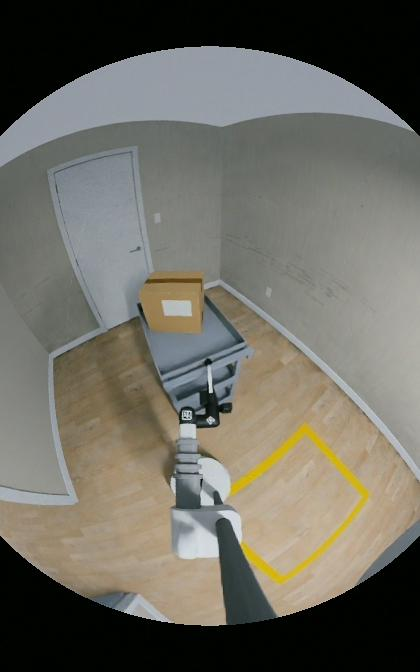

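Emit:
move --r2 '{"base":{"translate_m":-0.5,"strafe_m":-0.55},"pace":"default","contact_limits":{"translate_m":0.7}}' --blocking false --cameras '[]'

Emit:
wait --seconds 8 --cameras '["r2_head_right_camera"]'

Scene clock: 907.70 s.
move: r2 moving
r1: as last shown
r1.turned_by_imu: -0.002
r1.lidar_m: 0.36 2.13 3.17 3.40 4.52 4.44 2.06 1.61 1.56 1.69 1.36 0.36
r1.motor_effort: lift_m=+16(17) arm_m=-7(7) wheel_0=+9(10) wheel_1=+3(3) wheel_2=+8(8)
r1.servo_current: wrist_yaw_rad=52(52) wrist_pitch_rad=39(46) wrist_roll_rad=46(65) gripper_m=46(52)
r1.contact_limits: strafe_m 0.6
r1.wrist_depth_mm: - - - - - - 397 / - - - - - - 343 / - - - - - - 351 / - - 1430 - - - 366 / - - 1430 - - - 373 / - - 183 199 - - 373 / 1618 1430 179 1499 165 1537 469
r2.base_odometry: x=-2.525 y=-5.167 heading=-1.000
r2.turned_by_wheels: +0.001
r2.turned_by_imu: +0.005
r2.base_tilt: forward=-0.6 right=+0.1
r2.lidar_m: 0.42 0.47 1.70 1.23 1.17 1.38 1.65 2.60 2.42 1.71 1.65 0.61
r2.base_status: translate_m moving; strafe_m moving
r2.joint_positions: lift_m=+0.671 arm_m=+0.120 wrist_yaw_rad=+0.006 wrist_pitch_rad=-0.003 wrist_roll_rad=+1.570 gripper_m=-0.029
r2.joint_status: not commanded
r2.measured_speeds: translate_m=-0.084 strafe_m=-0.093 rotate_rad=+0.000 lift_m=+0.000 arm_m=+0.000 wrist_yaw_rad=+0.000 wrist_pitch_rad=+0.000 wrist_roll_rad=+0.000
r2.motor_effort: lift_m=+16(16) arm_m=-4(4) wheel_0=+7(10) wheel_1=-11(12) wheel_2=+15(19)
r2.servo_current: wrist_yaw_rad=52(59) wrist_pitch_rad=33(46) wrist_roll_rad=39(59) gripper_m=78(85)
r2.contact_limits: translate_m 0.7
r2.hand_pose: x=+0.5798 y=-0.0856 z=+0.8504 quat_wxyz=(+0.707, +0.707, +0.001, +0.003) (m; r2's base frame)
r2.wrist_depth_mm: - - - 270 312 1430 1138 / - - - 232 306 1464 1138 / - - - 268 279 1863 512 / - - - 198 262 1921 - / - - 535 186 241 831 - / - 466 186 173 176 798 - / 1661 - 477 - 216 - -
pictures: none
No camera images: "cameras" was empty.

Scene clock: 911.13 s.
earlier move: r2 done
r1.base_odometry: x=-2.200 y=+1.592 heading=+0.208
r1.turned_by_wheels: +0.000
r1.turned_by_imu: +0.000
r1.base_tilt: forward=-1.6 right=+1.2
r1.lidar_m: 0.36 2.13 3.15 3.39 4.50 4.42 2.05 1.60 1.56 1.67 1.35 0.36
r1.base_status: not commanded
r1.joint_positions: lift_m=+0.450 arm_m=+0.300 wrist_yaw_rad=+0.003 wrist_pitch_rad=+0.001 wrist_roll_rad=+0.000 gripper_m=-0.030
r1.joint_status: not commanded
r1.measured_speeds: all 0
r1.motor_effort: lift_m=+17(17) arm_m=-7(7) wheel_0=+10(10) wheel_1=+3(4) wheel_2=+8(8)
r1.servo_current: wrist_yaw_rad=65(65) wrist_pitch_rad=46(52) wrist_roll_rad=52(65) gripper_m=46(52)
r1.contact_limits: strafe_m 0.6
r1.hand_pose: x=+0.7598 y=-0.0866 z=+0.6281 quat_wxyz=(+1.000, +0.000, +0.001, +0.001) (m; r1's base frame)
r1.wrist_depth_mm: - - - - - - 397 / - - - - - - 343 / - - - - - - 353 / - - 1430 - - - 366 / - - 1397 - - - 370 / - - 182 199 - - 477 / 1661 1397 179 1499 164 1499 473
r2.base_odometry: x=-3.226 y=-5.048 heading=-1.000
r2.turned_by_wheels: +0.001
r2.turned_by_imu: +0.005
r2.base_tilt: forward=-0.7 right=+0.1
r2.lidar_m: 0.35 0.39 1.99 1.67 1.33 1.39 1.90 1.92 2.00 1.51 1.44 0.73
r2.base_status: done
r2.joint_positions: lift_m=+0.671 arm_m=+0.120 wrist_yaw_rad=+0.015 wrist_pitch_rad=-0.003 wrist_roll_rad=+1.570 gripper_m=-0.029
r2.joint_status: not commanded
r2.measured_speeds: all 0
r2.motor_effort: lift_m=+15(16) arm_m=-4(4) wheel_0=+10(15) wheel_1=+2(12) wheel_2=+6(19)
r2.servo_current: wrist_yaw_rad=78(98) wrist_pitch_rad=46(52) wrist_roll_rad=39(59) gripper_m=78(85)
r2.contact_limits: translate_m 0.7
r2.hand_pose: x=+0.5805 y=-0.0832 z=+0.8504 quat_wxyz=(+0.707, +0.707, +0.004, +0.006) (m; r2's base frame)
r2.wrist_depth_mm: - - - - - - 1182 / - - - - - 1537 1205 / - - - 364 - 1756 1229 / - - - 314 387 1464 427 / - - - 203 285 1863 1308 / - - 198 167 182 1708 517 / - - - - 202 - -
wait: 3.43 of 8 s (r2 has come to rest)
pictures: r2_head_right_camera
Images, in order (width x height): r2_head_right_camera 420x672.

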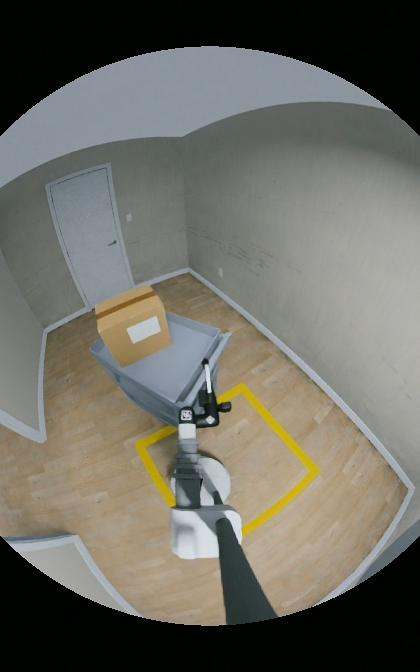

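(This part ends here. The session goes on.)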